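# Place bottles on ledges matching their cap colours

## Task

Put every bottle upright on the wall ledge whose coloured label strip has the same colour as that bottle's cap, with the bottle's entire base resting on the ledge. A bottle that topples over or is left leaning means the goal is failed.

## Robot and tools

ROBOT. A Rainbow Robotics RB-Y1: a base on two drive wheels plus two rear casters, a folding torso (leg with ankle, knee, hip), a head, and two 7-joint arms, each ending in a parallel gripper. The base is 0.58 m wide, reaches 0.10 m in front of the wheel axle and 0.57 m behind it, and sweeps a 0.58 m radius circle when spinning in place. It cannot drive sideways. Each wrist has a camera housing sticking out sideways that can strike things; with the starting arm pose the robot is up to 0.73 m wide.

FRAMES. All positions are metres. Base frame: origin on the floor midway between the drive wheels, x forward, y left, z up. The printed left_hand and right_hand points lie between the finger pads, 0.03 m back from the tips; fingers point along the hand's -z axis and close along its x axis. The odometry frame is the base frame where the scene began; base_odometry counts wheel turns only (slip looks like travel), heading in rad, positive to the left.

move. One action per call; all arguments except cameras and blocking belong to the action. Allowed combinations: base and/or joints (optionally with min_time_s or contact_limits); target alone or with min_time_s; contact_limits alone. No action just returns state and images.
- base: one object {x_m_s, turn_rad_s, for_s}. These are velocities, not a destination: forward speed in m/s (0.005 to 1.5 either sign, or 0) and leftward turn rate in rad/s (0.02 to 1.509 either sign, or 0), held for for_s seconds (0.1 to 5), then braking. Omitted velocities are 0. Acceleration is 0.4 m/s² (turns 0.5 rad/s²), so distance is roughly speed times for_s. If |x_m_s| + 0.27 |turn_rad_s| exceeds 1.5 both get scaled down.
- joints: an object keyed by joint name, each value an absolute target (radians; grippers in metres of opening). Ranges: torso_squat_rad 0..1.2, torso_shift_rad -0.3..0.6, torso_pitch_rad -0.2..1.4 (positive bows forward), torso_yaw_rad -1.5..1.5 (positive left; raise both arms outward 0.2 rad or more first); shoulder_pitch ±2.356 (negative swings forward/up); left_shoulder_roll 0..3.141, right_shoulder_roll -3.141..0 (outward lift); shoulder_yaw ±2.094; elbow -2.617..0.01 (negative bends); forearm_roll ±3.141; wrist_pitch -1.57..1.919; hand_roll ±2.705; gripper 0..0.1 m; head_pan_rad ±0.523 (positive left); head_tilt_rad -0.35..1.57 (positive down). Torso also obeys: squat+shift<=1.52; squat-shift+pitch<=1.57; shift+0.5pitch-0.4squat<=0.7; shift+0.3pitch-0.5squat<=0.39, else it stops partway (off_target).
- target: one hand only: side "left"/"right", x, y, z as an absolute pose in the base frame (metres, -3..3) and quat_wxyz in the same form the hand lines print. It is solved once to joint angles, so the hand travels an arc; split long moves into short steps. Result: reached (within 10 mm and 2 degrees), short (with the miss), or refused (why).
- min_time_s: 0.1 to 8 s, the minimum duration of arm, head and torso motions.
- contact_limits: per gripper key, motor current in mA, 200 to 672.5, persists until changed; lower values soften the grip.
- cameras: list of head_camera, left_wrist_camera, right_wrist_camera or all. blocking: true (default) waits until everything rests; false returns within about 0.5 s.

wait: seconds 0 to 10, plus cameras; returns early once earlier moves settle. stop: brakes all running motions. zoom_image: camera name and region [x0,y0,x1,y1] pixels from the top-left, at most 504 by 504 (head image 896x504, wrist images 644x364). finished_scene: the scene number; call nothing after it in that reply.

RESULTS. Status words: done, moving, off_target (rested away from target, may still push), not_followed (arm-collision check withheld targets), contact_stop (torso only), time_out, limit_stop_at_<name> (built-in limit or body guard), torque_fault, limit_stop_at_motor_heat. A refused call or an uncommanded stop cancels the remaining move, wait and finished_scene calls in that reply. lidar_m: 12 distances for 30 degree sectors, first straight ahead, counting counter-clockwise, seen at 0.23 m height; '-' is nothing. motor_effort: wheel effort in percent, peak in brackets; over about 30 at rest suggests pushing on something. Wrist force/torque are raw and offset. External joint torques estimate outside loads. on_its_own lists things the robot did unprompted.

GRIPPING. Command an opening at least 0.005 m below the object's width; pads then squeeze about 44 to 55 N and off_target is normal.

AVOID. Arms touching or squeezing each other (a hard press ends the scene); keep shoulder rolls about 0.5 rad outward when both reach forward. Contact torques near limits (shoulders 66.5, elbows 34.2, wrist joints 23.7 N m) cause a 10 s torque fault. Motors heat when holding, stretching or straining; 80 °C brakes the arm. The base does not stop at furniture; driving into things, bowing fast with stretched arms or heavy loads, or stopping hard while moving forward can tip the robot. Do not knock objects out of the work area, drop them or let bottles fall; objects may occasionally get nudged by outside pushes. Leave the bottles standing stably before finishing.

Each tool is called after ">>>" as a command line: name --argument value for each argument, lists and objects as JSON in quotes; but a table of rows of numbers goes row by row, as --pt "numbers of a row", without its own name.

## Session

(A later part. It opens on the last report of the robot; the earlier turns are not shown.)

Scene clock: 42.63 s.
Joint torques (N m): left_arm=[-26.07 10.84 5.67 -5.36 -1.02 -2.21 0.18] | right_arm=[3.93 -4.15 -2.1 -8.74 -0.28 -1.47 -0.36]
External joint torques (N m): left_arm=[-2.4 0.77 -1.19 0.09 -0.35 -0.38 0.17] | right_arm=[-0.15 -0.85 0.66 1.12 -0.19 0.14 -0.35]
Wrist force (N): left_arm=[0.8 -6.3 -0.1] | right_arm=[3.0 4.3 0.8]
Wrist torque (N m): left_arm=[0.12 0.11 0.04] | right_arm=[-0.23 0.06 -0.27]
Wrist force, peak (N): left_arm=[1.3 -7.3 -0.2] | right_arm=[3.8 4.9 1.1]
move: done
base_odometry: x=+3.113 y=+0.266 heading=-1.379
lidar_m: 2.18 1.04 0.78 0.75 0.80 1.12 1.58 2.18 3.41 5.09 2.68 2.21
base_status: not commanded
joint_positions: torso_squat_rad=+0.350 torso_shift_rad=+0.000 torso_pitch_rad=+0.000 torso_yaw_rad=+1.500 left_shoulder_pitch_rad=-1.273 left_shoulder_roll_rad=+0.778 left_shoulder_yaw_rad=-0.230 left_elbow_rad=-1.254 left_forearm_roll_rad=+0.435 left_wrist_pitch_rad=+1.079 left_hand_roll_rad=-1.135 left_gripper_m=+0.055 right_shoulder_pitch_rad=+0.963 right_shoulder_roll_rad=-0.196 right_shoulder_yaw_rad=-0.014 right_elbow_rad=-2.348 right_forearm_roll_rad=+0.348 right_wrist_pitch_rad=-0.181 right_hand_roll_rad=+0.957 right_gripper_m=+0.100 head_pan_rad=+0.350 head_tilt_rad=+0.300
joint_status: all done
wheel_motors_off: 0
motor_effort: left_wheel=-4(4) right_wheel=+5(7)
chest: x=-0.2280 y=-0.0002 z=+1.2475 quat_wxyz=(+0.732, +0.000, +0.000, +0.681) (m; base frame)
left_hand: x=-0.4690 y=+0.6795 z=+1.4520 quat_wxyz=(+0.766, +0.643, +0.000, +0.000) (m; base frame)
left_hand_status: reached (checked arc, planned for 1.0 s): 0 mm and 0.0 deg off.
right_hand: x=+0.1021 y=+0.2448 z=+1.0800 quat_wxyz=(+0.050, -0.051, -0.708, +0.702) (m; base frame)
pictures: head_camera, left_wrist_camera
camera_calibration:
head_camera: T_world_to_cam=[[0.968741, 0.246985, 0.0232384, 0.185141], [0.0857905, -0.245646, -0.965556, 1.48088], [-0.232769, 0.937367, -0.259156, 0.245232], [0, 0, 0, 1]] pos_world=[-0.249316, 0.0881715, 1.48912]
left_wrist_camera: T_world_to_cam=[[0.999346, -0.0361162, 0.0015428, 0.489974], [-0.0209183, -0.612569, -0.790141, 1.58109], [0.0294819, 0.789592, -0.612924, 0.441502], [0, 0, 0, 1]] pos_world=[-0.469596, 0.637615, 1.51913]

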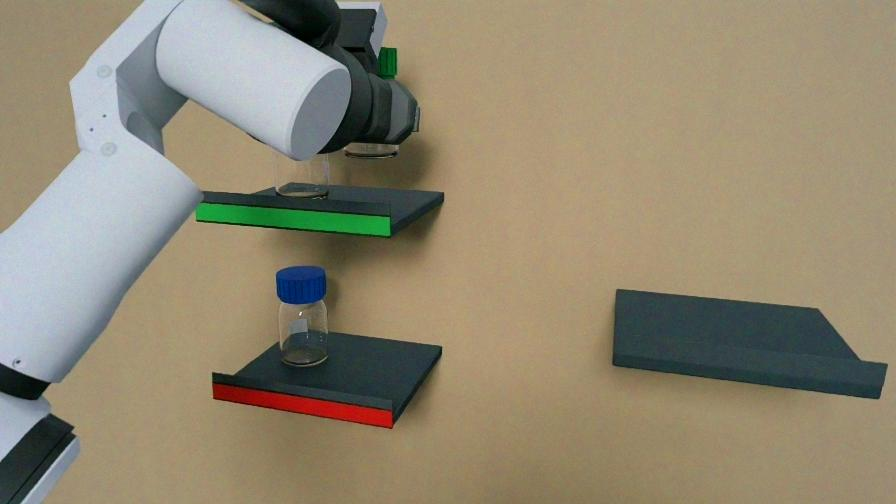

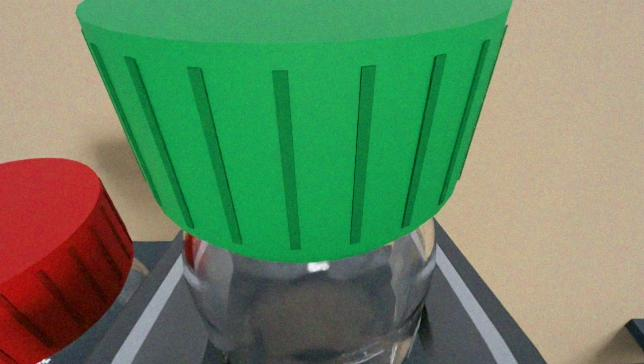

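>>> move --target '{"side": "left", "x": -0.457, "y": 0.679, "z": 1.45, "quat_wxyz": [0.766, 0.6428, 0, 0]}' --min_time_s 0.5

>>> move --target '{"side": "left", "x": -0.457, "y": 0.679, "z": 1.408, "quat_wxyz": [0.766, 0.6428, 0, 0]}' --min_time_s 0.8

>>> move --target '{"side": "left", "x": -0.457, "y": 0.679, "z": 1.403, "quat_wxyz": [0.766, 0.6428, 0, 0]}' --min_time_s 0.3 --cameras '["left_wrist_camera", "head_camera"]'

Scene clock: 44.83 s.
Joint torques (N m): left_arm=[-26.65 9.98 5.34 -6.92 -1.1 -2.06 0.46] | right_arm=[3.86 -3.98 -2.63 -8.92 -0.2 -1.48 -0.06]
External joint torques (N m): left_arm=[-2.89 0.05 -1.57 -1.52 -0.37 -0.25 0.45] | right_arm=[-0.22 -0.68 0.13 0.94 -0.11 0.13 -0.06]
Wrist force (N): left_arm=[1.0 -6.5 -0.2] | right_arm=[3.3 5.2 1.2]
Wrist torque (N m): left_arm=[0.14 0.13 -0.08] | right_arm=[-0.36 0.12 -0.27]
Wrist force, peak (N): left_arm=[1.2 -6.7 -0.1] | right_arm=[3.0 5.7 1.1]
move: done
base_odometry: x=+3.113 y=+0.266 heading=-1.379
lidar_m: 2.17 1.04 0.78 0.76 0.79 1.12 1.58 2.18 3.40 5.09 2.69 2.22
base_status: not commanded
joint_positions: torso_squat_rad=+0.350 torso_shift_rad=+0.000 torso_pitch_rad=+0.000 torso_yaw_rad=+1.500 left_shoulder_pitch_rad=-1.278 left_shoulder_roll_rad=+0.759 left_shoulder_yaw_rad=-0.242 left_elbow_rad=-1.265 left_forearm_roll_rad=+0.411 left_wrist_pitch_rad=+1.092 left_hand_roll_rad=-1.111 left_gripper_m=+0.055 right_shoulder_pitch_rad=+0.963 right_shoulder_roll_rad=-0.196 right_shoulder_yaw_rad=-0.014 right_elbow_rad=-2.348 right_forearm_roll_rad=+0.348 right_wrist_pitch_rad=-0.181 right_hand_roll_rad=+0.957 right_gripper_m=+0.100 head_pan_rad=+0.350 head_tilt_rad=+0.300
joint_status: all done
wheel_motors_off: 0
motor_effort: left_wheel=-4(4) right_wheel=+6(6)
chest: x=-0.2280 y=-0.0002 z=+1.2475 quat_wxyz=(+0.732, +0.000, +0.000, +0.681) (m; base frame)
left_hand: x=-0.4574 y=+0.6790 z=+1.4501 quat_wxyz=(+0.766, +0.643, +0.000, +0.000) (m; base frame)
left_hand_status: reached (checked arc, planned for 0.5 s): 0 mm and 0.0 deg off.
right_hand: x=+0.1021 y=+0.2448 z=+1.0800 quat_wxyz=(+0.050, -0.051, -0.708, +0.702) (m; base frame)
pictures: none

Scene clock: 45.97 s.
Joint torques (N m): left_arm=[-25.64 10.63 6.49 -7.09 -1 -2.3 0.46] | right_arm=[3.45 -3.84 -2.46 -9.09 -0.17 -1.56 -0.14]
External joint torques (N m): left_arm=[-2.13 0.4 -1.07 -1.59 -0.2 -0.54 0.44] | right_arm=[-0.63 -0.53 0.3 0.77 -0.09 0.05 -0.14]
Wrist force (N): left_arm=[1.1 -6.3 -0.2] | right_arm=[2.7 4.9 1.7]
Wrist torque (N m): left_arm=[0.15 0.12 -0.08] | right_arm=[-0.29 0.02 -0.24]
Wrist force, peak (N): left_arm=[0.7 -7.1 -0.6] | right_arm=[3.4 5.7 1.0]
move: done
base_odometry: x=+3.113 y=+0.266 heading=-1.379
lidar_m: 2.18 1.04 0.78 0.75 0.80 1.12 1.58 2.18 3.41 5.09 2.68 2.21
base_status: not commanded
joint_positions: torso_squat_rad=+0.350 torso_shift_rad=+0.000 torso_pitch_rad=+0.000 torso_yaw_rad=+1.500 left_shoulder_pitch_rad=-1.155 left_shoulder_roll_rad=+0.753 left_shoulder_yaw_rad=-0.248 left_elbow_rad=-1.359 left_forearm_roll_rad=+0.365 left_wrist_pitch_rad=+1.056 left_hand_roll_rad=-1.052 left_gripper_m=+0.055 right_shoulder_pitch_rad=+0.963 right_shoulder_roll_rad=-0.196 right_shoulder_yaw_rad=-0.014 right_elbow_rad=-2.348 right_forearm_roll_rad=+0.348 right_wrist_pitch_rad=-0.181 right_hand_roll_rad=+0.957 right_gripper_m=+0.100 head_pan_rad=+0.350 head_tilt_rad=+0.300
joint_status: all done
wheel_motors_off: 0
motor_effort: left_wheel=-4(4) right_wheel=+5(6)
chest: x=-0.2280 y=-0.0002 z=+1.2475 quat_wxyz=(+0.732, +0.000, +0.000, +0.681) (m; base frame)
left_hand: x=-0.4572 y=+0.6790 z=+1.4081 quat_wxyz=(+0.766, +0.643, +0.000, +0.000) (m; base frame)
left_hand_status: reached (checked arc, planned for 0.8 s): 0 mm and 0.0 deg off.
right_hand: x=+0.1021 y=+0.2448 z=+1.0800 quat_wxyz=(+0.050, -0.051, -0.708, +0.702) (m; base frame)
pictures: none

Scene clock: 46.60 s.
Joint torques (N m): left_arm=[-23.61 9.65 6.18 -6.49 -0.88 -1.95 0.53] | right_arm=[3.92 -3.87 -2.01 -8.92 -0.08 -1.43 -0.22]
External joint torques (N m): left_arm=[-0.13 -0.6 -1.43 -0.97 -0.08 -0.2 0.52] | right_arm=[-0.16 -0.57 0.75 0.94 0 0.19 -0.22]
Wrist force (N): left_arm=[0.5 -4.5 0.5] | right_arm=[3.3 4.7 0.6]
Wrist torque (N m): left_arm=[0.19 0.10 -0.08] | right_arm=[-0.29 0.10 -0.27]
Wrist force, peak (N): left_arm=[0.9 -6.7 -0.3] | right_arm=[3.5 5.1 0.5]
move: done
base_odometry: x=+3.113 y=+0.266 heading=-1.379
lidar_m: 2.18 1.05 0.78 0.75 0.80 1.11 1.58 2.18 3.41 5.09 2.67 2.21
base_status: not commanded
joint_positions: torso_squat_rad=+0.350 torso_shift_rad=+0.000 torso_pitch_rad=+0.000 torso_yaw_rad=+1.500 left_shoulder_pitch_rad=-1.141 left_shoulder_roll_rad=+0.752 left_shoulder_yaw_rad=-0.249 left_elbow_rad=-1.368 left_forearm_roll_rad=+0.358 left_wrist_pitch_rad=+1.050 left_hand_roll_rad=-1.045 left_gripper_m=+0.055 right_shoulder_pitch_rad=+0.963 right_shoulder_roll_rad=-0.196 right_shoulder_yaw_rad=-0.014 right_elbow_rad=-2.348 right_forearm_roll_rad=+0.348 right_wrist_pitch_rad=-0.181 right_hand_roll_rad=+0.957 right_gripper_m=+0.100 head_pan_rad=+0.350 head_tilt_rad=+0.300
joint_status: all done
wheel_motors_off: 0
motor_effort: left_wheel=-3(4) right_wheel=+5(6)
chest: x=-0.2280 y=-0.0002 z=+1.2475 quat_wxyz=(+0.732, +0.000, +0.000, +0.681) (m; base frame)
left_hand: x=-0.4572 y=+0.6790 z=+1.4035 quat_wxyz=(+0.766, +0.643, +0.000, +0.000) (m; base frame)
left_hand_status: reached (checked arc, planned for 0.3 s): 1 mm and 0.0 deg off.
right_hand: x=+0.1021 y=+0.2448 z=+1.0800 quat_wxyz=(+0.050, -0.051, -0.708, +0.702) (m; base frame)
pictures: head_camera, left_wrist_camera
camera_calibration:
head_camera: T_world_to_cam=[[0.968741, 0.246985, 0.0232384, 0.185141], [0.0857905, -0.245646, -0.965556, 1.48088], [-0.232769, 0.937367, -0.259156, 0.245232], [0, 0, 0, 1]] pos_world=[-0.249316, 0.0881715, 1.48912]
left_wrist_camera: T_world_to_cam=[[0.999347, -0.0360964, 0.0014156, 0.47841], [-0.0210172, -0.612851, -0.789919, 1.54237], [0.0293808, 0.789374, -0.613209, 0.412353], [0, 0, 0, 1]] pos_world=[-0.457797, 0.637013, 1.47053]

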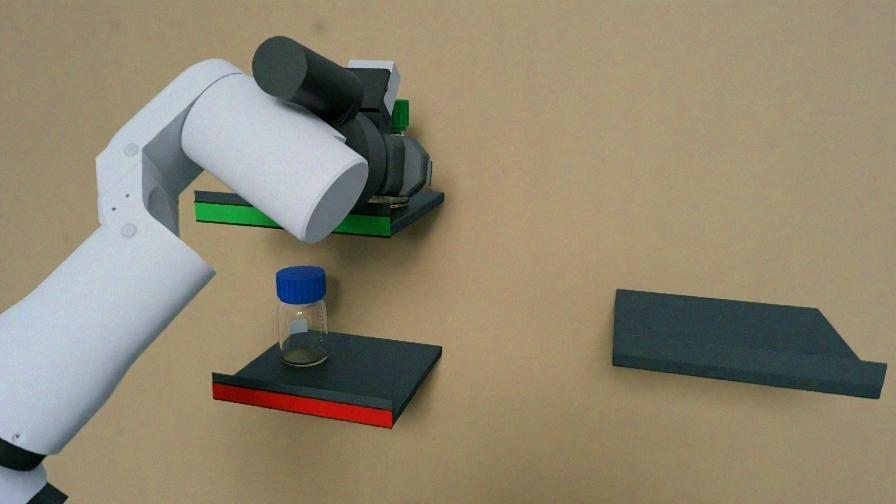

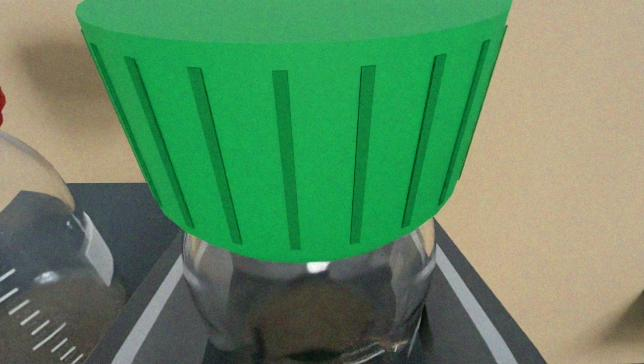

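>>> move --joints '{"left_gripper_m": 0.071}'

>>> move --target '{"side": "left", "x": -0.456, "y": 0.678, "z": 1.421, "quat_wxyz": [0.766, 0.6428, 0, 0]}' --min_time_s 0.5

>>> move --target '{"side": "left", "x": -0.455, "y": 0.612, "z": 1.427, "quat_wxyz": [0.766, 0.6428, 0, 0]}' --min_time_s 1.0

>>> move --target '{"side": "left", "x": -0.47, "y": 0.495, "z": 1.427, "quat_wxyz": [0.766, 0.6428, 0, 0]}' --min_time_s 0.9 --cameras '["left_wrist_camera"]'

>>> move --base '{"x_m_s": 0.5, "for_s": 1.5}' --joints '{"left_shoulder_pitch_rad": -0.074, "left_shoulder_roll_rad": 0.773, "left_shoulder_yaw_rad": -0.019, "left_elbow_rad": -2.376, "left_forearm_roll_rad": 0.095, "left_wrist_pitch_rad": 1.048, "left_hand_roll_rad": -0.847, "left_gripper_m": 0.09, "head_pan_rad": 0.2}' --min_time_s 1.8 --cameras '["left_wrist_camera", "head_camera"]'

Scene clock: 48.40 s.
Joint torques (N m): left_arm=[-23.68 9.7 6.14 -6.54 -0.84 -2 0.5] | right_arm=[3.92 -4.24 -2.34 -9 -0.19 -1.58 -0.28]
External joint torques (N m): left_arm=[-0.2 -0.56 -1.47 -1.02 -0.04 -0.24 0.48] | right_arm=[-0.16 -0.94 0.42 0.86 -0.11 0.03 -0.27]
Wrist force (N): left_arm=[1.0 -5.0 0.2] | right_arm=[3.2 4.1 0.9]
Wrist torque (N m): left_arm=[0.17 0.11 -0.09] | right_arm=[-0.20 0.08 -0.24]
Wrist force, peak (N): left_arm=[1.2 -5.2 0.0] | right_arm=[3.3 5.0 1.7]
move: done
base_odometry: x=+3.113 y=+0.266 heading=-1.379
lidar_m: 2.18 1.04 0.77 0.75 0.79 1.11 1.58 2.18 3.40 5.09 2.68 2.22
base_status: not commanded
joint_positions: torso_squat_rad=+0.350 torso_shift_rad=+0.000 torso_pitch_rad=+0.000 torso_yaw_rad=+1.500 left_shoulder_pitch_rad=-1.141 left_shoulder_roll_rad=+0.752 left_shoulder_yaw_rad=-0.249 left_elbow_rad=-1.368 left_forearm_roll_rad=+0.358 left_wrist_pitch_rad=+1.050 left_hand_roll_rad=-1.045 left_gripper_m=+0.071 right_shoulder_pitch_rad=+0.963 right_shoulder_roll_rad=-0.196 right_shoulder_yaw_rad=-0.014 right_elbow_rad=-2.348 right_forearm_roll_rad=+0.348 right_wrist_pitch_rad=-0.181 right_hand_roll_rad=+0.957 right_gripper_m=+0.100 head_pan_rad=+0.350 head_tilt_rad=+0.300
joint_status: all done
wheel_motors_off: 0
motor_effort: left_wheel=-4(4) right_wheel=+6(6)
chest: x=-0.2280 y=-0.0002 z=+1.2475 quat_wxyz=(+0.732, +0.000, +0.000, +0.681) (m; base frame)
left_hand: x=-0.4572 y=+0.6790 z=+1.4035 quat_wxyz=(+0.766, +0.643, +0.000, +0.000) (m; base frame)
right_hand: x=+0.1021 y=+0.2448 z=+1.0800 quat_wxyz=(+0.050, -0.051, -0.708, +0.702) (m; base frame)
pictures: none

Scene clock: 49.23 s.
Joint torques (N m): left_arm=[-24.6 11.66 8.54 -4.51 -0.78 -1.71 0.04] | right_arm=[4.29 -3.83 -1.89 -8.87 -0.27 -1.43 -0.21]
External joint torques (N m): left_arm=[-1.07 1.53 1.11 0.88 0.01 0.06 0.03] | right_arm=[0.21 -0.53 0.88 0.98 -0.19 0.18 -0.21]
Wrist force (N): left_arm=[0.9 -5.1 0.3] | right_arm=[2.9 4.4 1.1]
Wrist torque (N m): left_arm=[0.18 0.12 0.03] | right_arm=[-0.24 0.04 -0.23]
Wrist force, peak (N): left_arm=[1.0 -5.2 0.1] | right_arm=[3.3 5.3 1.1]
move: done
base_odometry: x=+3.113 y=+0.266 heading=-1.379
lidar_m: 2.18 1.05 0.78 0.75 0.80 1.11 1.57 2.18 3.41 5.09 2.68 2.21
base_status: not commanded
joint_positions: torso_squat_rad=+0.350 torso_shift_rad=+0.000 torso_pitch_rad=+0.000 torso_yaw_rad=+1.500 left_shoulder_pitch_rad=-1.187 left_shoulder_roll_rad=+0.756 left_shoulder_yaw_rad=-0.247 left_elbow_rad=-1.347 left_forearm_roll_rad=+0.377 left_wrist_pitch_rad=+1.074 left_hand_roll_rad=-1.062 left_gripper_m=+0.071 right_shoulder_pitch_rad=+0.963 right_shoulder_roll_rad=-0.196 right_shoulder_yaw_rad=-0.014 right_elbow_rad=-2.348 right_forearm_roll_rad=+0.348 right_wrist_pitch_rad=-0.181 right_hand_roll_rad=+0.957 right_gripper_m=+0.100 head_pan_rad=+0.350 head_tilt_rad=+0.300
joint_status: all done
wheel_motors_off: 0
motor_effort: left_wheel=-4(4) right_wheel=+5(6)
chest: x=-0.2280 y=-0.0002 z=+1.2475 quat_wxyz=(+0.732, +0.000, +0.000, +0.681) (m; base frame)
left_hand: x=-0.4557 y=+0.6773 z=+1.4210 quat_wxyz=(+0.765, +0.644, +0.000, +0.000) (m; base frame)
left_hand_status: reached (checked arc, planned for 0.5 s): 1 mm and 0.1 deg off.
right_hand: x=+0.1021 y=+0.2448 z=+1.0800 quat_wxyz=(+0.050, -0.051, -0.708, +0.702) (m; base frame)
pictures: none

Scene clock: 50.57 s.
Joint torques (N m): left_arm=[-21.06 10.92 9.45 -4.3 -1.04 -1.91 0.37] | right_arm=[4.24 -3.77 -2.2 -9.04 -0.23 -1.6 -0.19]
External joint torques (N m): left_arm=[-0.32 1.11 1.12 -0.89 0.03 -0.26 0.36] | right_arm=[0.16 -0.46 0.57 0.82 -0.15 0.02 -0.18]
Wrist force (N): left_arm=[1.0 -4.8 -0.2] | right_arm=[2.9 4.5 0.9]
Wrist torque (N m): left_arm=[0.15 0.12 -0.09] | right_arm=[-0.25 0.08 -0.30]
Wrist force, peak (N): left_arm=[0.9 -5.4 -0.1] | right_arm=[3.8 5.0 0.4]
move: done
base_odometry: x=+3.113 y=+0.266 heading=-1.379
lidar_m: 2.18 1.05 0.77 0.75 0.80 1.11 1.58 2.18 3.41 5.09 2.68 2.21
base_status: not commanded
joint_positions: torso_squat_rad=+0.350 torso_shift_rad=+0.000 torso_pitch_rad=+0.000 torso_yaw_rad=+1.500 left_shoulder_pitch_rad=-1.066 left_shoulder_roll_rad=+0.858 left_shoulder_yaw_rad=-0.208 left_elbow_rad=-1.715 left_forearm_roll_rad=+0.410 left_wrist_pitch_rad=+1.293 left_hand_roll_rad=-0.952 left_gripper_m=+0.071 right_shoulder_pitch_rad=+0.963 right_shoulder_roll_rad=-0.196 right_shoulder_yaw_rad=-0.014 right_elbow_rad=-2.348 right_forearm_roll_rad=+0.348 right_wrist_pitch_rad=-0.181 right_hand_roll_rad=+0.957 right_gripper_m=+0.100 head_pan_rad=+0.350 head_tilt_rad=+0.300
joint_status: all done
wheel_motors_off: 0
motor_effort: left_wheel=-4(4) right_wheel=+5(6)
chest: x=-0.2280 y=-0.0002 z=+1.2475 quat_wxyz=(+0.732, +0.000, +0.000, +0.681) (m; base frame)
left_hand: x=-0.4549 y=+0.6122 z=+1.4271 quat_wxyz=(+0.766, +0.643, +0.000, +0.000) (m; base frame)
left_hand_status: reached (checked arc, planned for 1.0 s): 0 mm and 0.0 deg off.
right_hand: x=+0.1021 y=+0.2448 z=+1.0800 quat_wxyz=(+0.050, -0.051, -0.708, +0.702) (m; base frame)
pictures: none

Scene clock: 52.20 s.
Joint torques (N m): left_arm=[-16.12 10.72 8.38 -0.41 -1.4 -1.8 0.33] | right_arm=[4.37 -3.97 -2.38 -9.01 -0.18 -1.32 -0.24]
External joint torques (N m): left_arm=[-0.73 1 0.52 -0.43 0 -0.36 0.32] | right_arm=[0.29 -0.67 0.38 0.85 -0.1 0.29 -0.24]
Wrist force (N): left_arm=[0.5 -5.1 0.0] | right_arm=[3.1 3.6 1.2]
Wrist torque (N m): left_arm=[0.19 0.06 -0.10] | right_arm=[-0.14 0.04 -0.30]
Wrist force, peak (N): left_arm=[0.3 -5.6 0.5] | right_arm=[3.9 4.9 0.9]
move: done
base_odometry: x=+3.113 y=+0.266 heading=-1.379
lidar_m: 2.18 1.04 0.78 0.75 0.79 1.11 1.57 2.18 3.41 5.09 2.68 2.22
base_status: not commanded
joint_positions: torso_squat_rad=+0.350 torso_shift_rad=+0.000 torso_pitch_rad=+0.000 torso_yaw_rad=+1.500 left_shoulder_pitch_rad=-0.864 left_shoulder_roll_rad=+1.047 left_shoulder_yaw_rad=-0.032 left_elbow_rad=-2.235 left_forearm_roll_rad=+0.568 left_wrist_pitch_rad=+1.580 left_hand_roll_rad=-0.787 left_gripper_m=+0.071 right_shoulder_pitch_rad=+0.963 right_shoulder_roll_rad=-0.196 right_shoulder_yaw_rad=-0.014 right_elbow_rad=-2.348 right_forearm_roll_rad=+0.348 right_wrist_pitch_rad=-0.181 right_hand_roll_rad=+0.957 right_gripper_m=+0.100 head_pan_rad=+0.350 head_tilt_rad=+0.300
joint_status: all done
wheel_motors_off: 0
motor_effort: left_wheel=-5(5) right_wheel=+4(6)
chest: x=-0.2280 y=-0.0002 z=+1.2475 quat_wxyz=(+0.732, +0.000, +0.000, +0.681) (m; base frame)
left_hand: x=-0.4700 y=+0.4950 z=+1.4271 quat_wxyz=(+0.766, +0.643, +0.000, +0.000) (m; base frame)
left_hand_status: reached (checked arc, planned for 0.9 s): 0 mm and 0.0 deg off.
right_hand: x=+0.1021 y=+0.2448 z=+1.0800 quat_wxyz=(+0.050, -0.051, -0.708, +0.702) (m; base frame)
pictures: left_wrist_camera
camera_calibration:
left_wrist_camera: T_world_to_cam=[[0.99935, -0.0360432, 0.00101055, 0.485014], [-0.0213167, -0.613177, -0.789658, 1.44766], [0.0290815, 0.789123, -0.613546, 0.572841], [0, 0, 0, 1]] pos_world=[-0.470499, 0.453111, 1.49413]

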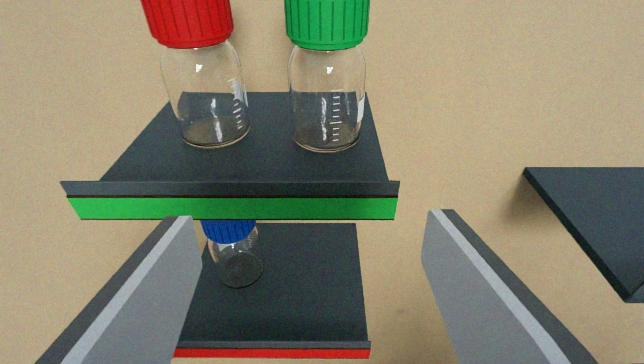

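Scene clock: 55.37 s.
Joint torques (N m): left_arm=[-11.03 9.66 8.17 -6.79 -1.2 -1.46 0.16] | right_arm=[3.76 -3.54 -2.3 -8.9 -0.13 -1.51 -0.13]
External joint torques (N m): left_arm=[-0.16 0.51 0.64 -0.59 -0.13 0.06 0.14] | right_arm=[-0.32 -0.24 0.46 0.96 -0.05 0.11 -0.12]
Wrist force (N): left_arm=[0.7 -5.0 0.3] | right_arm=[2.9 4.0 0.2]
Wrist torque (N m): left_arm=[0.18 0.09 0.02] | right_arm=[-0.19 0.06 -0.29]
Wrist force, peak (N): left_arm=[0.7 -5.6 -0.5] | right_arm=[3.8 5.4 0.4]
move: done
base_odometry: x=+3.256 y=-0.470 heading=-1.379
lidar_m: 1.43 1.01 0.75 0.73 0.77 1.08 2.25 2.94 4.68 5.02 1.96 1.48
base_status: done (sent for 1.5 of 1.5 s)
joint_positions: torso_squat_rad=+0.350 torso_shift_rad=+0.000 torso_pitch_rad=+0.000 torso_yaw_rad=+1.500 left_shoulder_pitch_rad=-0.074 left_shoulder_roll_rad=+0.773 left_shoulder_yaw_rad=-0.019 left_elbow_rad=-2.376 left_forearm_roll_rad=+0.095 left_wrist_pitch_rad=+1.048 left_hand_roll_rad=-0.847 left_gripper_m=+0.090 right_shoulder_pitch_rad=+0.963 right_shoulder_roll_rad=-0.196 right_shoulder_yaw_rad=-0.014 right_elbow_rad=-2.348 right_forearm_roll_rad=+0.348 right_wrist_pitch_rad=-0.181 right_hand_roll_rad=+0.957 right_gripper_m=+0.100 head_pan_rad=+0.200 head_tilt_rad=+0.300
joint_status: all done
wheel_motors_off: 0
motor_effort: left_wheel=-4(41) right_wheel=+2(27)
chest: x=-0.2279 y=-0.0002 z=+1.2475 quat_wxyz=(+0.732, +0.000, +0.000, +0.681) (m; base frame)
left_hand: x=-0.4998 y=+0.4848 z=+1.2206 quat_wxyz=(+0.765, +0.643, +0.000, +0.000) (m; base frame)
right_hand: x=+0.1021 y=+0.2448 z=+1.0800 quat_wxyz=(+0.050, -0.051, -0.708, +0.702) (m; base frame)
pictures: head_camera, left_wrist_camera
camera_calibration:
head_camera: T_world_to_cam=[[0.994774, 0.0994692, 0.0230407, 0.19446], [0.0479333, -0.255713, -0.965564, 1.47252], [-0.090152, 0.961622, -0.259145, 0.277007], [0, 0, 0, 1]] pos_world=[-0.239054, 0.0908253, 1.48912]
left_wrist_camera: T_world_to_cam=[[0.999302, -0.0373444, 0.00106217, 0.515218], [-0.0220217, -0.61177, -0.790729, 1.27805], [0.0301791, 0.790153, -0.612166, 0.45345], [0, 0, 0, 1]] pos_world=[-0.500398, 0.44282, 1.28763]

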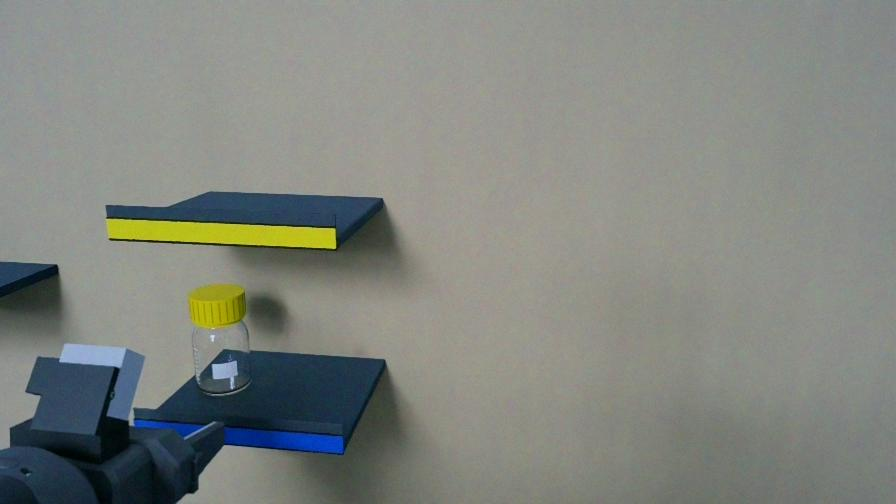

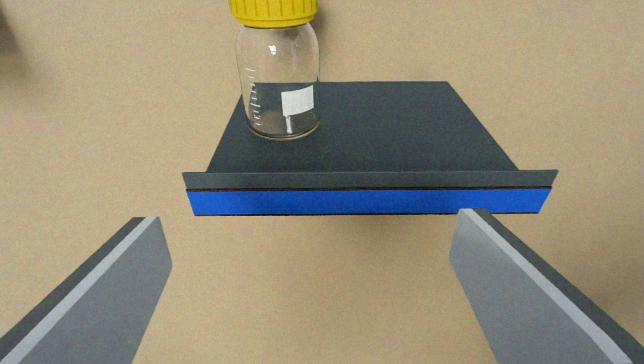

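>>> move --target '{"side": "left", "x": -0.523, "y": 0.603, "z": 1.232, "quat_wxyz": [0.766, 0.6428, 0, 0]}' --min_time_s 1.0 --cameras '["left_wrist_camera"]'

Scene clock: 57.97 s.
Joint torques (N m): left_arm=[-17.06 12.47 7.09 -6.11 -0.92 -1.63 0.25] | right_arm=[4.37 -3.46 -1.83 -8.98 -0.17 -1.54 -0.06]
External joint torques (N m): left_arm=[0.16 0.99 -1.67 0.57 -0.14 0.02 0.24] | right_arm=[0.29 -0.16 0.93 0.87 -0.09 0.07 -0.06]
Wrist force (N): left_arm=[0.8 -5.1 -0.2] | right_arm=[3.1 4.9 1.1]
Wrist torque (N m): left_arm=[0.19 0.08 0.05] | right_arm=[-0.29 0.08 -0.27]
Wrist force, peak (N): left_arm=[0.9 -5.6 0.3] | right_arm=[3.6 5.5 0.7]
move: done
base_odometry: x=+3.256 y=-0.470 heading=-1.379
lidar_m: 1.43 1.01 0.76 0.73 0.77 1.08 2.25 2.94 4.68 5.02 1.96 1.48
base_status: not commanded
joint_positions: torso_squat_rad=+0.350 torso_shift_rad=+0.000 torso_pitch_rad=+0.000 torso_yaw_rad=+1.500 left_shoulder_pitch_rad=-0.433 left_shoulder_roll_rad=+0.783 left_shoulder_yaw_rad=-0.093 left_elbow_rad=-1.838 left_forearm_roll_rad=+0.218 left_wrist_pitch_rad=+0.847 left_hand_roll_rad=-0.949 left_gripper_m=+0.090 right_shoulder_pitch_rad=+0.963 right_shoulder_roll_rad=-0.196 right_shoulder_yaw_rad=-0.014 right_elbow_rad=-2.348 right_forearm_roll_rad=+0.348 right_wrist_pitch_rad=-0.181 right_hand_roll_rad=+0.957 right_gripper_m=+0.100 head_pan_rad=+0.200 head_tilt_rad=+0.300
joint_status: all done
wheel_motors_off: 0
motor_effort: left_wheel=-4(5) right_wheel=+1(2)
chest: x=-0.2279 y=-0.0002 z=+1.2475 quat_wxyz=(+0.732, +0.000, +0.000, +0.681) (m; base frame)
left_hand: x=-0.5230 y=+0.6029 z=+1.2325 quat_wxyz=(+0.766, +0.643, +0.000, +0.000) (m; base frame)
left_hand_status: reached (checked arc, planned for 1.0 s): 1 mm and 0.1 deg off.
right_hand: x=+0.1021 y=+0.2448 z=+1.0800 quat_wxyz=(+0.050, -0.051, -0.708, +0.702) (m; base frame)
pictures: left_wrist_camera
camera_calibration:
left_wrist_camera: T_world_to_cam=[[0.999342, -0.0362373, 0.00137918, 0.541786], [-0.0211176, -0.61245, -0.790227, 1.3594], [0.0294804, 0.789678, -0.612812, 0.368863], [0, 0, 0, 1]] pos_world=[-0.523597, 0.560916, 1.29953]

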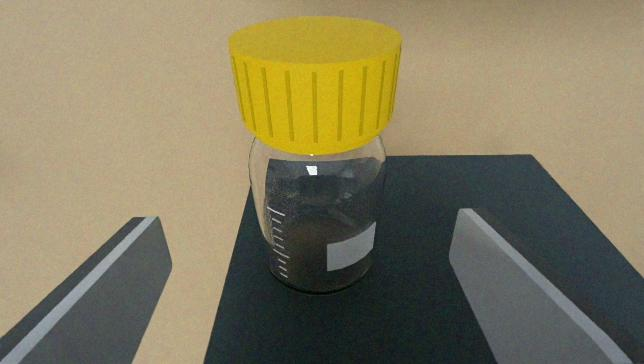

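>>> move --target '{"side":"left","x":-0.522,"y":0.667,"z":1.210,"quat_wxyz":[0.766,0.6428,0,0]}' --min_time_s 1.0 --cameras '["left_wrist_camera"]'

>>> move --joints '{"left_gripper_m":0.04}' --cameras '["left_wrist_camera"]'

Scene clock: 61.23 s.
Joint torques (N m): left_arm=[-21.37 12.11 6.67 -7.3 -0.74 -1.76 0.11] | right_arm=[4.44 -3.37 -2.61 -8.86 -0.09 -1.49 -0.22]
External joint torques (N m): left_arm=[-0.79 0.42 -1.34 0.45 -0.21 -0.03 0.1] | right_arm=[0.36 -0.06 0.16 1 0 0.12 -0.22]
Wrist force (N): left_arm=[0.8 -5.1 -0.2] | right_arm=[3.0 3.3 1.1]
Wrist torque (N m): left_arm=[0.18 0.08 0.04] | right_arm=[-0.11 0.08 -0.26]
Wrist force, peak (N): left_arm=[1.1 -5.7 0.1] | right_arm=[3.6 5.2 1.1]
move: done
base_odometry: x=+3.256 y=-0.470 heading=-1.379
lidar_m: 1.43 1.02 0.76 0.73 0.76 1.08 2.26 2.94 4.68 5.01 1.96 1.48
base_status: not commanded
joint_positions: torso_squat_rad=+0.350 torso_shift_rad=+0.000 torso_pitch_rad=+0.000 torso_yaw_rad=+1.500 left_shoulder_pitch_rad=-0.615 left_shoulder_roll_rad=+0.700 left_shoulder_yaw_rad=-0.163 left_elbow_rad=-1.463 left_forearm_roll_rad=+0.206 left_wrist_pitch_rad=+0.655 left_hand_roll_rad=-1.016 left_gripper_m=+0.090 right_shoulder_pitch_rad=+0.963 right_shoulder_roll_rad=-0.196 right_shoulder_yaw_rad=-0.014 right_elbow_rad=-2.348 right_forearm_roll_rad=+0.348 right_wrist_pitch_rad=-0.181 right_hand_roll_rad=+0.957 right_gripper_m=+0.100 head_pan_rad=+0.200 head_tilt_rad=+0.300
joint_status: all done
wheel_motors_off: 0
motor_effort: left_wheel=-4(4) right_wheel=+2(3)
chest: x=-0.2279 y=-0.0002 z=+1.2475 quat_wxyz=(+0.732, +0.000, +0.000, +0.681) (m; base frame)
left_hand: x=-0.5221 y=+0.6667 z=+1.2106 quat_wxyz=(+0.766, +0.643, +0.000, +0.000) (m; base frame)
left_hand_status: reached (checked arc, planned for 1.0 s): 1 mm and 0.1 deg off.
right_hand: x=+0.1021 y=+0.2448 z=+1.0800 quat_wxyz=(+0.050, -0.051, -0.708, +0.702) (m; base frame)
pictures: left_wrist_camera
camera_calibration:
left_wrist_camera: T_world_to_cam=[[0.999355, -0.0358755, 0.00135847, 0.542936], [-0.0209124, -0.612463, -0.790223, 1.3813], [0.0291817, 0.789685, -0.612818, 0.304879], [0, 0, 0, 1]] pos_world=[-0.522597, 0.624715, 1.27763]

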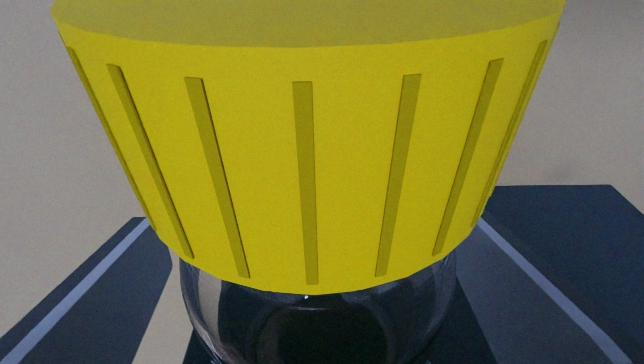

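Scene clock: 62.30 s.
Joint torques (N m): left_arm=[-21.31 11.88 6.65 -7.05 -0.71 -1.75 0.03] | right_arm=[3.83 -3.75 -2.27 -9.33 -0.23 -1.67 -0.2]
External joint torques (N m): left_arm=[-0.73 0.2 -1.37 0.7 -0.17 -0.03 0.02] | right_arm=[-0.25 -0.44 0.49 0.52 -0.15 -0.05 -0.19]
Wrist force (N): left_arm=[0.8 -5.1 0.1] | right_arm=[3.5 4.3 0.9]
Wrist torque (N m): left_arm=[0.18 0.10 0.06] | right_arm=[-0.24 0.15 -0.28]
Wrist force, peak (N): left_arm=[1.1 -5.7 -0.2] | right_arm=[3.5 4.9 2.1]
move: off_target
base_odometry: x=+3.256 y=-0.470 heading=-1.379
lidar_m: 1.44 1.02 0.75 0.73 0.77 1.08 2.25 2.94 4.68 5.02 1.95 1.47
base_status: not commanded
joint_positions: torso_squat_rad=+0.350 torso_shift_rad=+0.000 torso_pitch_rad=+0.000 torso_yaw_rad=+1.500 left_shoulder_pitch_rad=-0.615 left_shoulder_roll_rad=+0.700 left_shoulder_yaw_rad=-0.163 left_elbow_rad=-1.463 left_forearm_roll_rad=+0.206 left_wrist_pitch_rad=+0.655 left_hand_roll_rad=-1.016 left_gripper_m=+0.055 right_shoulder_pitch_rad=+0.963 right_shoulder_roll_rad=-0.196 right_shoulder_yaw_rad=-0.014 right_elbow_rad=-2.348 right_forearm_roll_rad=+0.348 right_wrist_pitch_rad=-0.181 right_hand_roll_rad=+0.957 right_gripper_m=+0.100 head_pan_rad=+0.200 head_tilt_rad=+0.300
joint_status: left_gripper_m off_target (ended at +0.055, target +0.040)
wheel_motors_off: 0
motor_effort: left_wheel=-4(4) right_wheel=+2(3)
chest: x=-0.2279 y=-0.0002 z=+1.2475 quat_wxyz=(+0.732, +0.000, +0.000, +0.681) (m; base frame)
left_hand: x=-0.5221 y=+0.6667 z=+1.2105 quat_wxyz=(+0.766, +0.643, +0.000, +0.000) (m; base frame)
right_hand: x=+0.1021 y=+0.2448 z=+1.0800 quat_wxyz=(+0.050, -0.051, -0.708, +0.702) (m; base frame)
pictures: left_wrist_camera
camera_calibration:
left_wrist_camera: T_world_to_cam=[[0.999355, -0.0358787, 0.00136066, 0.542935], [-0.0209144, -0.612511, -0.790185, 1.38128], [0.0291843, 0.789647, -0.612866, 0.304965], [0, 0, 0, 1]] pos_world=[-0.522597, 0.624715, 1.27763]

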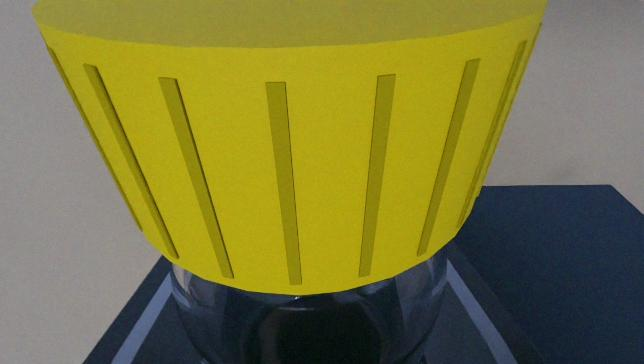

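>>> move --target '{"side":"left","x":-0.522,"y":0.667,"z":1.239,"quat_wxyz":[0.766,0.6428,0,0]}' --min_time_s 0.7

>>> move --target '{"side":"left","x":-0.522,"y":0.61,"z":1.239,"quat_wxyz":[0.766,0.6428,0,0]}' --min_time_s 1.1

>>> move --target '{"side":"left","x":-0.517,"y":0.55,"z":1.239,"quat_wxyz":[0.766,0.6428,0,0]}' --min_time_s 1.1

>>> move --target '{"side":"left","x":-0.505,"y":0.485,"z":1.245,"quat_wxyz":[0.766,0.6428,0,0]}' --min_time_s 0.9

>>> move --target '{"side":"left","x":-0.49,"y":0.475,"z":1.35,"quat_wxyz":[0.766,0.6428,0,0]}' --min_time_s 1.0

>>> move --target '{"side":"left","x":-0.475,"y":0.49,"z":1.45,"quat_wxyz":[0.766,0.6428,0,0]}' --min_time_s 1.0 --cameras '["head_camera","left_wrist_camera"]'

Scene clock: 63.93 s.
Joint torques (N m): left_arm=[-22.84 14.09 9.94 -8.77 -0.62 -1.98 -0.05] | right_arm=[4.59 -3.38 -2.29 -8.99 -0.27 -1.54 -0.23]
External joint torques (N m): left_arm=[-2.06 2.22 1.7 -1.43 -0.04 -0.25 -0.06] | right_arm=[0.51 -0.07 0.47 0.86 -0.19 0.07 -0.22]
Wrist force (N): left_arm=[1.1 -6.2 -0.2] | right_arm=[3.2 4.7 0.1]
Wrist torque (N m): left_arm=[0.15 0.13 0.04] | right_arm=[-0.30 0.06 -0.28]
Wrist force, peak (N): left_arm=[1.1 -6.9 -0.4] | right_arm=[3.5 5.0 1.1]
move: done
base_odometry: x=+3.256 y=-0.470 heading=-1.379
lidar_m: 1.43 1.02 0.75 0.73 0.77 1.09 2.26 2.93 4.68 5.02 1.96 1.48
base_status: not commanded
joint_positions: torso_squat_rad=+0.350 torso_shift_rad=+0.000 torso_pitch_rad=+0.000 torso_yaw_rad=+1.500 left_shoulder_pitch_rad=-0.657 left_shoulder_roll_rad=+0.733 left_shoulder_yaw_rad=-0.161 left_elbow_rad=-1.489 left_forearm_roll_rad=+0.251 left_wrist_pitch_rad=+0.716 left_hand_roll_rad=-1.027 left_gripper_m=+0.055 right_shoulder_pitch_rad=+0.963 right_shoulder_roll_rad=-0.196 right_shoulder_yaw_rad=-0.014 right_elbow_rad=-2.348 right_forearm_roll_rad=+0.348 right_wrist_pitch_rad=-0.181 right_hand_roll_rad=+0.957 right_gripper_m=+0.100 head_pan_rad=+0.200 head_tilt_rad=+0.300
joint_status: all done
wheel_motors_off: 0
motor_effort: left_wheel=-4(4) right_wheel=+1(3)
chest: x=-0.2279 y=-0.0002 z=+1.2475 quat_wxyz=(+0.732, +0.000, +0.000, +0.681) (m; base frame)
left_hand: x=-0.5215 y=+0.6667 z=+1.2382 quat_wxyz=(+0.765, +0.644, +0.000, +0.000) (m; base frame)
left_hand_status: reached (checked arc, planned for 0.7 s): 1 mm and 0.2 deg off.
right_hand: x=+0.1021 y=+0.2448 z=+1.0800 quat_wxyz=(+0.050, -0.051, -0.708, +0.702) (m; base frame)
pictures: none

Scene clock: 65.37 s.
Joint torques (N m): left_arm=[-18.94 13.23 10.76 -8.22 -1.04 -2.07 0.44] | right_arm=[4.11 -3.76 -2.2 -9.08 -0.17 -1.37 -0.19]
External joint torques (N m): left_arm=[-1.26 1.61 1.83 -1.69 -0.25 -0.44 0.43] | right_arm=[0.03 -0.46 0.56 0.78 -0.09 0.25 -0.18]
Wrist force (N): left_arm=[0.8 -6.5 -0.2] | right_arm=[3.2 4.3 0.8]
Wrist torque (N m): left_arm=[0.17 0.13 -0.09] | right_arm=[-0.27 0.05 -0.26]
Wrist force, peak (N): left_arm=[1.2 -6.9 -0.1] | right_arm=[3.7 5.4 0.6]
move: done
base_odometry: x=+3.256 y=-0.470 heading=-1.379
lidar_m: 1.44 1.01 0.75 0.73 0.77 1.09 2.26 2.94 4.69 5.01 1.95 1.48
base_status: not commanded
joint_positions: torso_squat_rad=+0.350 torso_shift_rad=+0.000 torso_pitch_rad=+0.000 torso_yaw_rad=+1.500 left_shoulder_pitch_rad=-0.472 left_shoulder_roll_rad=+0.798 left_shoulder_yaw_rad=-0.113 left_elbow_rad=-1.807 left_forearm_roll_rad=+0.229 left_wrist_pitch_rad=+0.849 left_hand_roll_rad=-0.940 left_gripper_m=+0.055 right_shoulder_pitch_rad=+0.963 right_shoulder_roll_rad=-0.196 right_shoulder_yaw_rad=-0.014 right_elbow_rad=-2.348 right_forearm_roll_rad=+0.348 right_wrist_pitch_rad=-0.181 right_hand_roll_rad=+0.957 right_gripper_m=+0.100 head_pan_rad=+0.200 head_tilt_rad=+0.300
joint_status: all done
wheel_motors_off: 0
motor_effort: left_wheel=-4(5) right_wheel=+1(3)
chest: x=-0.2279 y=-0.0002 z=+1.2475 quat_wxyz=(+0.732, +0.000, +0.000, +0.681) (m; base frame)
left_hand: x=-0.5219 y=+0.6101 z=+1.2388 quat_wxyz=(+0.766, +0.643, +0.000, +0.000) (m; base frame)
left_hand_status: reached (checked arc, planned for 1.1 s): 0 mm and 0.0 deg off.
right_hand: x=+0.1021 y=+0.2448 z=+1.0800 quat_wxyz=(+0.050, -0.051, -0.708, +0.702) (m; base frame)
pictures: none

Scene clock: 66.80 s.
Joint torques (N m): left_arm=[-15.27 12.99 10.79 -7.23 -1.33 -1.92 0.48] | right_arm=[4.47 -3.67 -2.7 -8.87 -0.16 -1.39 -0.24]
External joint torques (N m): left_arm=[-0.82 1.97 1.92 -1.39 -0.34 -0.38 0.47] | right_arm=[0.39 -0.36 0.06 0.99 -0.07 0.23 -0.23]
Wrist force (N): left_arm=[0.9 -6.4 -0.4] | right_arm=[3.3 4.5 1.2]
Wrist torque (N m): left_arm=[0.17 0.09 -0.10] | right_arm=[-0.25 0.07 -0.25]
Wrist force, peak (N): left_arm=[1.1 -7.0 -0.5] | right_arm=[4.1 4.3 1.1]
move: done
base_odometry: x=+3.256 y=-0.470 heading=-1.379
lidar_m: 1.43 1.01 0.76 0.73 0.77 1.09 2.26 2.93 4.68 5.02 1.96 1.48
base_status: not commanded
joint_positions: torso_squat_rad=+0.350 torso_shift_rad=+0.000 torso_pitch_rad=+0.000 torso_yaw_rad=+1.500 left_shoulder_pitch_rad=-0.289 left_shoulder_roll_rad=+0.843 left_shoulder_yaw_rad=-0.056 left_elbow_rad=-2.099 left_forearm_roll_rad=+0.199 left_wrist_pitch_rad=+0.965 left_hand_roll_rad=-0.861 left_gripper_m=+0.055 right_shoulder_pitch_rad=+0.963 right_shoulder_roll_rad=-0.196 right_shoulder_yaw_rad=-0.014 right_elbow_rad=-2.348 right_forearm_roll_rad=+0.348 right_wrist_pitch_rad=-0.181 right_hand_roll_rad=+0.957 right_gripper_m=+0.100 head_pan_rad=+0.200 head_tilt_rad=+0.300
joint_status: all done
wheel_motors_off: 0
motor_effort: left_wheel=-4(5) right_wheel=+2(3)
chest: x=-0.2279 y=-0.0002 z=+1.2475 quat_wxyz=(+0.732, +0.000, +0.000, +0.681) (m; base frame)
left_hand: x=-0.5169 y=+0.5501 z=+1.2388 quat_wxyz=(+0.766, +0.643, +0.000, +0.000) (m; base frame)
left_hand_status: reached (checked arc, planned for 1.1 s): 0 mm and 0.0 deg off.
right_hand: x=+0.1021 y=+0.2448 z=+1.0800 quat_wxyz=(+0.050, -0.051, -0.708, +0.702) (m; base frame)
pictures: none

Scene clock: 68.03 s.
Joint torques (N m): left_arm=[-12.12 12.1 9.36 -6.26 -1.52 -1.8 0.34] | right_arm=[3.76 -3.76 -1.76 -9.12 0.03 -1.43 -0.12]
External joint torques (N m): left_arm=[-0.94 2.06 1.25 -1.15 -0.34 -0.35 0.32] | right_arm=[-0.32 -0.45 1 0.74 0.11 0.18 -0.11]
Wrist force (N): left_arm=[1.1 -6.4 -0.4] | right_arm=[3.7 4.0 0.9]
Wrist torque (N m): left_arm=[0.15 0.12 -0.08] | right_arm=[-0.15 0.17 -0.26]
Wrist force, peak (N): left_arm=[0.3 -7.1 -0.2] | right_arm=[3.5 5.3 1.5]
move: done
base_odometry: x=+3.256 y=-0.470 heading=-1.379
lidar_m: 1.43 1.01 0.76 0.73 0.76 1.09 2.25 2.94 4.68 5.02 1.96 1.48
base_status: not commanded
joint_positions: torso_squat_rad=+0.350 torso_shift_rad=+0.000 torso_pitch_rad=+0.000 torso_yaw_rad=+1.500 left_shoulder_pitch_rad=-0.123 left_shoulder_roll_rad=+0.869 left_shoulder_yaw_rad=+0.006 left_elbow_rad=-2.393 left_forearm_roll_rad=+0.172 left_wrist_pitch_rad=+1.104 left_hand_roll_rad=-0.796 left_gripper_m=+0.055 right_shoulder_pitch_rad=+0.963 right_shoulder_roll_rad=-0.196 right_shoulder_yaw_rad=-0.014 right_elbow_rad=-2.348 right_forearm_roll_rad=+0.348 right_wrist_pitch_rad=-0.181 right_hand_roll_rad=+0.957 right_gripper_m=+0.100 head_pan_rad=+0.200 head_tilt_rad=+0.300
joint_status: all done
wheel_motors_off: 0
motor_effort: left_wheel=-4(4) right_wheel=+1(3)
chest: x=-0.2279 y=-0.0002 z=+1.2475 quat_wxyz=(+0.732, +0.000, +0.000, +0.681) (m; base frame)
left_hand: x=-0.5049 y=+0.4850 z=+1.2448 quat_wxyz=(+0.766, +0.643, +0.000, +0.000) (m; base frame)
left_hand_status: reached (checked arc, planned for 0.9 s): 0 mm and 0.0 deg off.
right_hand: x=+0.1021 y=+0.2447 z=+1.0800 quat_wxyz=(+0.050, -0.051, -0.708, +0.702) (m; base frame)
pictures: none

Scene clock: 69.37 s.
Joint torques (N m): left_arm=[-13.89 12.48 9.17 -1.89 -1.57 -1.83 0.44] | right_arm=[4.2 -3.36 -2.24 -8.98 -0.14 -1.53 -0.3]
External joint torques (N m): left_arm=[-1 1.85 1.26 -0.58 -0.17 -0.41 0.42] | right_arm=[0.12 -0.06 0.52 0.88 -0.06 0.08 -0.3]
Wrist force (N): left_arm=[0.7 -6.4 -0.4] | right_arm=[3.2 4.8 0.8]
Wrist torque (N m): left_arm=[0.16 0.09 -0.09] | right_arm=[-0.31 0.08 -0.25]
Wrist force, peak (N): left_arm=[1.3 -7.7 -0.4] | right_arm=[3.5 5.1 0.7]
move: done
base_odometry: x=+3.256 y=-0.470 heading=-1.379
lidar_m: 1.43 1.01 0.76 0.73 0.77 1.09 2.25 2.94 4.69 5.02 1.95 1.48
base_status: not commanded
joint_positions: torso_squat_rad=+0.350 torso_shift_rad=+0.000 torso_pitch_rad=+0.000 torso_yaw_rad=+1.500 left_shoulder_pitch_rad=-0.470 left_shoulder_roll_rad=+1.013 left_shoulder_yaw_rad=+0.079 left_elbow_rad=-2.431 left_forearm_roll_rad=+0.452 left_wrist_pitch_rad=+1.442 left_hand_roll_rad=-0.770 left_gripper_m=+0.055 right_shoulder_pitch_rad=+0.963 right_shoulder_roll_rad=-0.196 right_shoulder_yaw_rad=-0.014 right_elbow_rad=-2.348 right_forearm_roll_rad=+0.348 right_wrist_pitch_rad=-0.181 right_hand_roll_rad=+0.957 right_gripper_m=+0.100 head_pan_rad=+0.200 head_tilt_rad=+0.300
joint_status: all done
wheel_motors_off: 0
motor_effort: left_wheel=-4(5) right_wheel=+2(3)
chest: x=-0.2279 y=-0.0002 z=+1.2475 quat_wxyz=(+0.732, +0.000, +0.000, +0.681) (m; base frame)
left_hand: x=-0.4900 y=+0.4747 z=+1.3500 quat_wxyz=(+0.765, +0.643, +0.000, +0.000) (m; base frame)
left_hand_status: reached (checked arc, planned for 1.0 s): 0 mm and 0.1 deg off.
right_hand: x=+0.1021 y=+0.2447 z=+1.0800 quat_wxyz=(+0.050, -0.051, -0.708, +0.702) (m; base frame)
pictures: none

Scene clock: 70.70 s.
Joint torques (N m): left_arm=[-16.41 11.13 6.36 0.82 -1.56 -1.81 -0.03] | right_arm=[4.06 -3.8 -1.87 -9.21 -0.05 -1.53 -0.23]
External joint torques (N m): left_arm=[-1.16 1.5 -1.24 0.34 -0.18 -0.35 -0.04] | right_arm=[-0.02 -0.5 0.89 0.64 0.03 0.08 -0.22]
Wrist force (N): left_arm=[0.9 -6.3 -0.1] | right_arm=[2.7 4.6 0.9]
Wrist torque (N m): left_arm=[0.14 0.11 0.03] | right_arm=[-0.26 0.01 -0.28]
Wrist force, peak (N): left_arm=[1.3 -7.5 -0.4] | right_arm=[2.8 5.6 0.9]
move: done
base_odometry: x=+3.256 y=-0.470 heading=-1.379
lidar_m: 1.43 1.00 0.75 0.73 0.78 1.09 2.25 2.93 4.68 5.02 1.96 1.48
base_status: not commanded
joint_positions: torso_squat_rad=+0.350 torso_shift_rad=+0.000 torso_pitch_rad=+0.000 torso_yaw_rad=+1.500 left_shoulder_pitch_rad=-0.926 left_shoulder_roll_rad=+1.079 left_shoulder_yaw_rad=-0.009 left_elbow_rad=-2.203 left_forearm_roll_rad=+0.631 left_wrist_pitch_rad=+1.605 left_hand_roll_rad=-0.804 left_gripper_m=+0.055 right_shoulder_pitch_rad=+0.963 right_shoulder_roll_rad=-0.196 right_shoulder_yaw_rad=-0.014 right_elbow_rad=-2.348 right_forearm_roll_rad=+0.348 right_wrist_pitch_rad=-0.181 right_hand_roll_rad=+0.957 right_gripper_m=+0.100 head_pan_rad=+0.200 head_tilt_rad=+0.300
joint_status: all done
wheel_motors_off: 0
motor_effort: left_wheel=-4(5) right_wheel=+3(3)
chest: x=-0.2279 y=-0.0002 z=+1.2475 quat_wxyz=(+0.732, +0.000, +0.000, +0.681) (m; base frame)
left_hand: x=-0.4750 y=+0.4894 z=+1.4501 quat_wxyz=(+0.765, +0.644, -0.001, -0.001) (m; base frame)
left_hand_status: reached (checked arc, planned for 1.0 s): 1 mm and 0.2 deg off.
right_hand: x=+0.1021 y=+0.2448 z=+1.0800 quat_wxyz=(+0.050, -0.051, -0.708, +0.702) (m; base frame)
pictures: head_camera, left_wrist_camera
camera_calibration:
head_camera: T_world_to_cam=[[0.994774, 0.0994692, 0.0230407, 0.19446], [0.0479333, -0.255713, -0.965564, 1.47252], [-0.090152, 0.961622, -0.259145, 0.277007], [0, 0, 0, 1]] pos_world=[-0.239054, 0.0908253, 1.48912]
left_wrist_camera: T_world_to_cam=[[0.999275, -0.0380648, 0.00107663, 0.490646], [-0.0224268, -0.611126, -0.791216, 1.46309], [0.0307755, 0.790618, -0.611536, 0.588756], [0, 0, 0, 1]] pos_world=[-0.475597, 0.447325, 1.51713]

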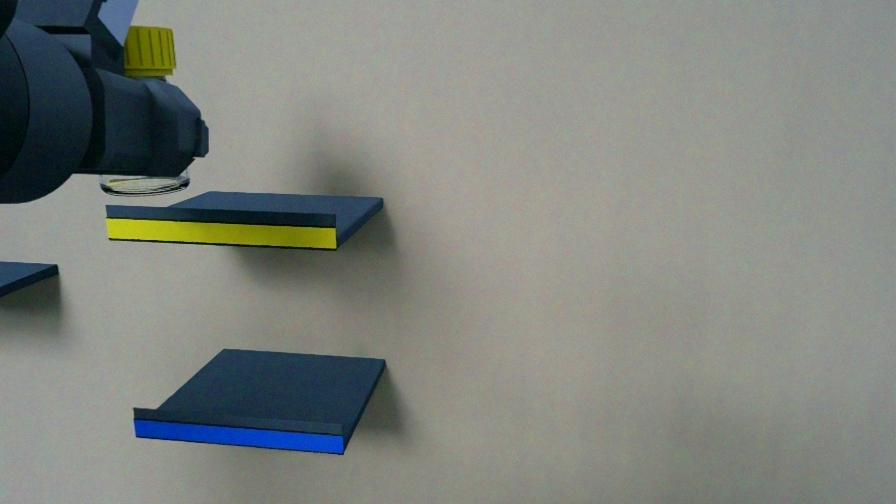

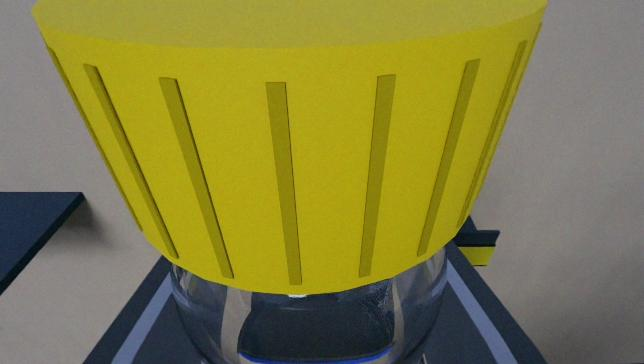

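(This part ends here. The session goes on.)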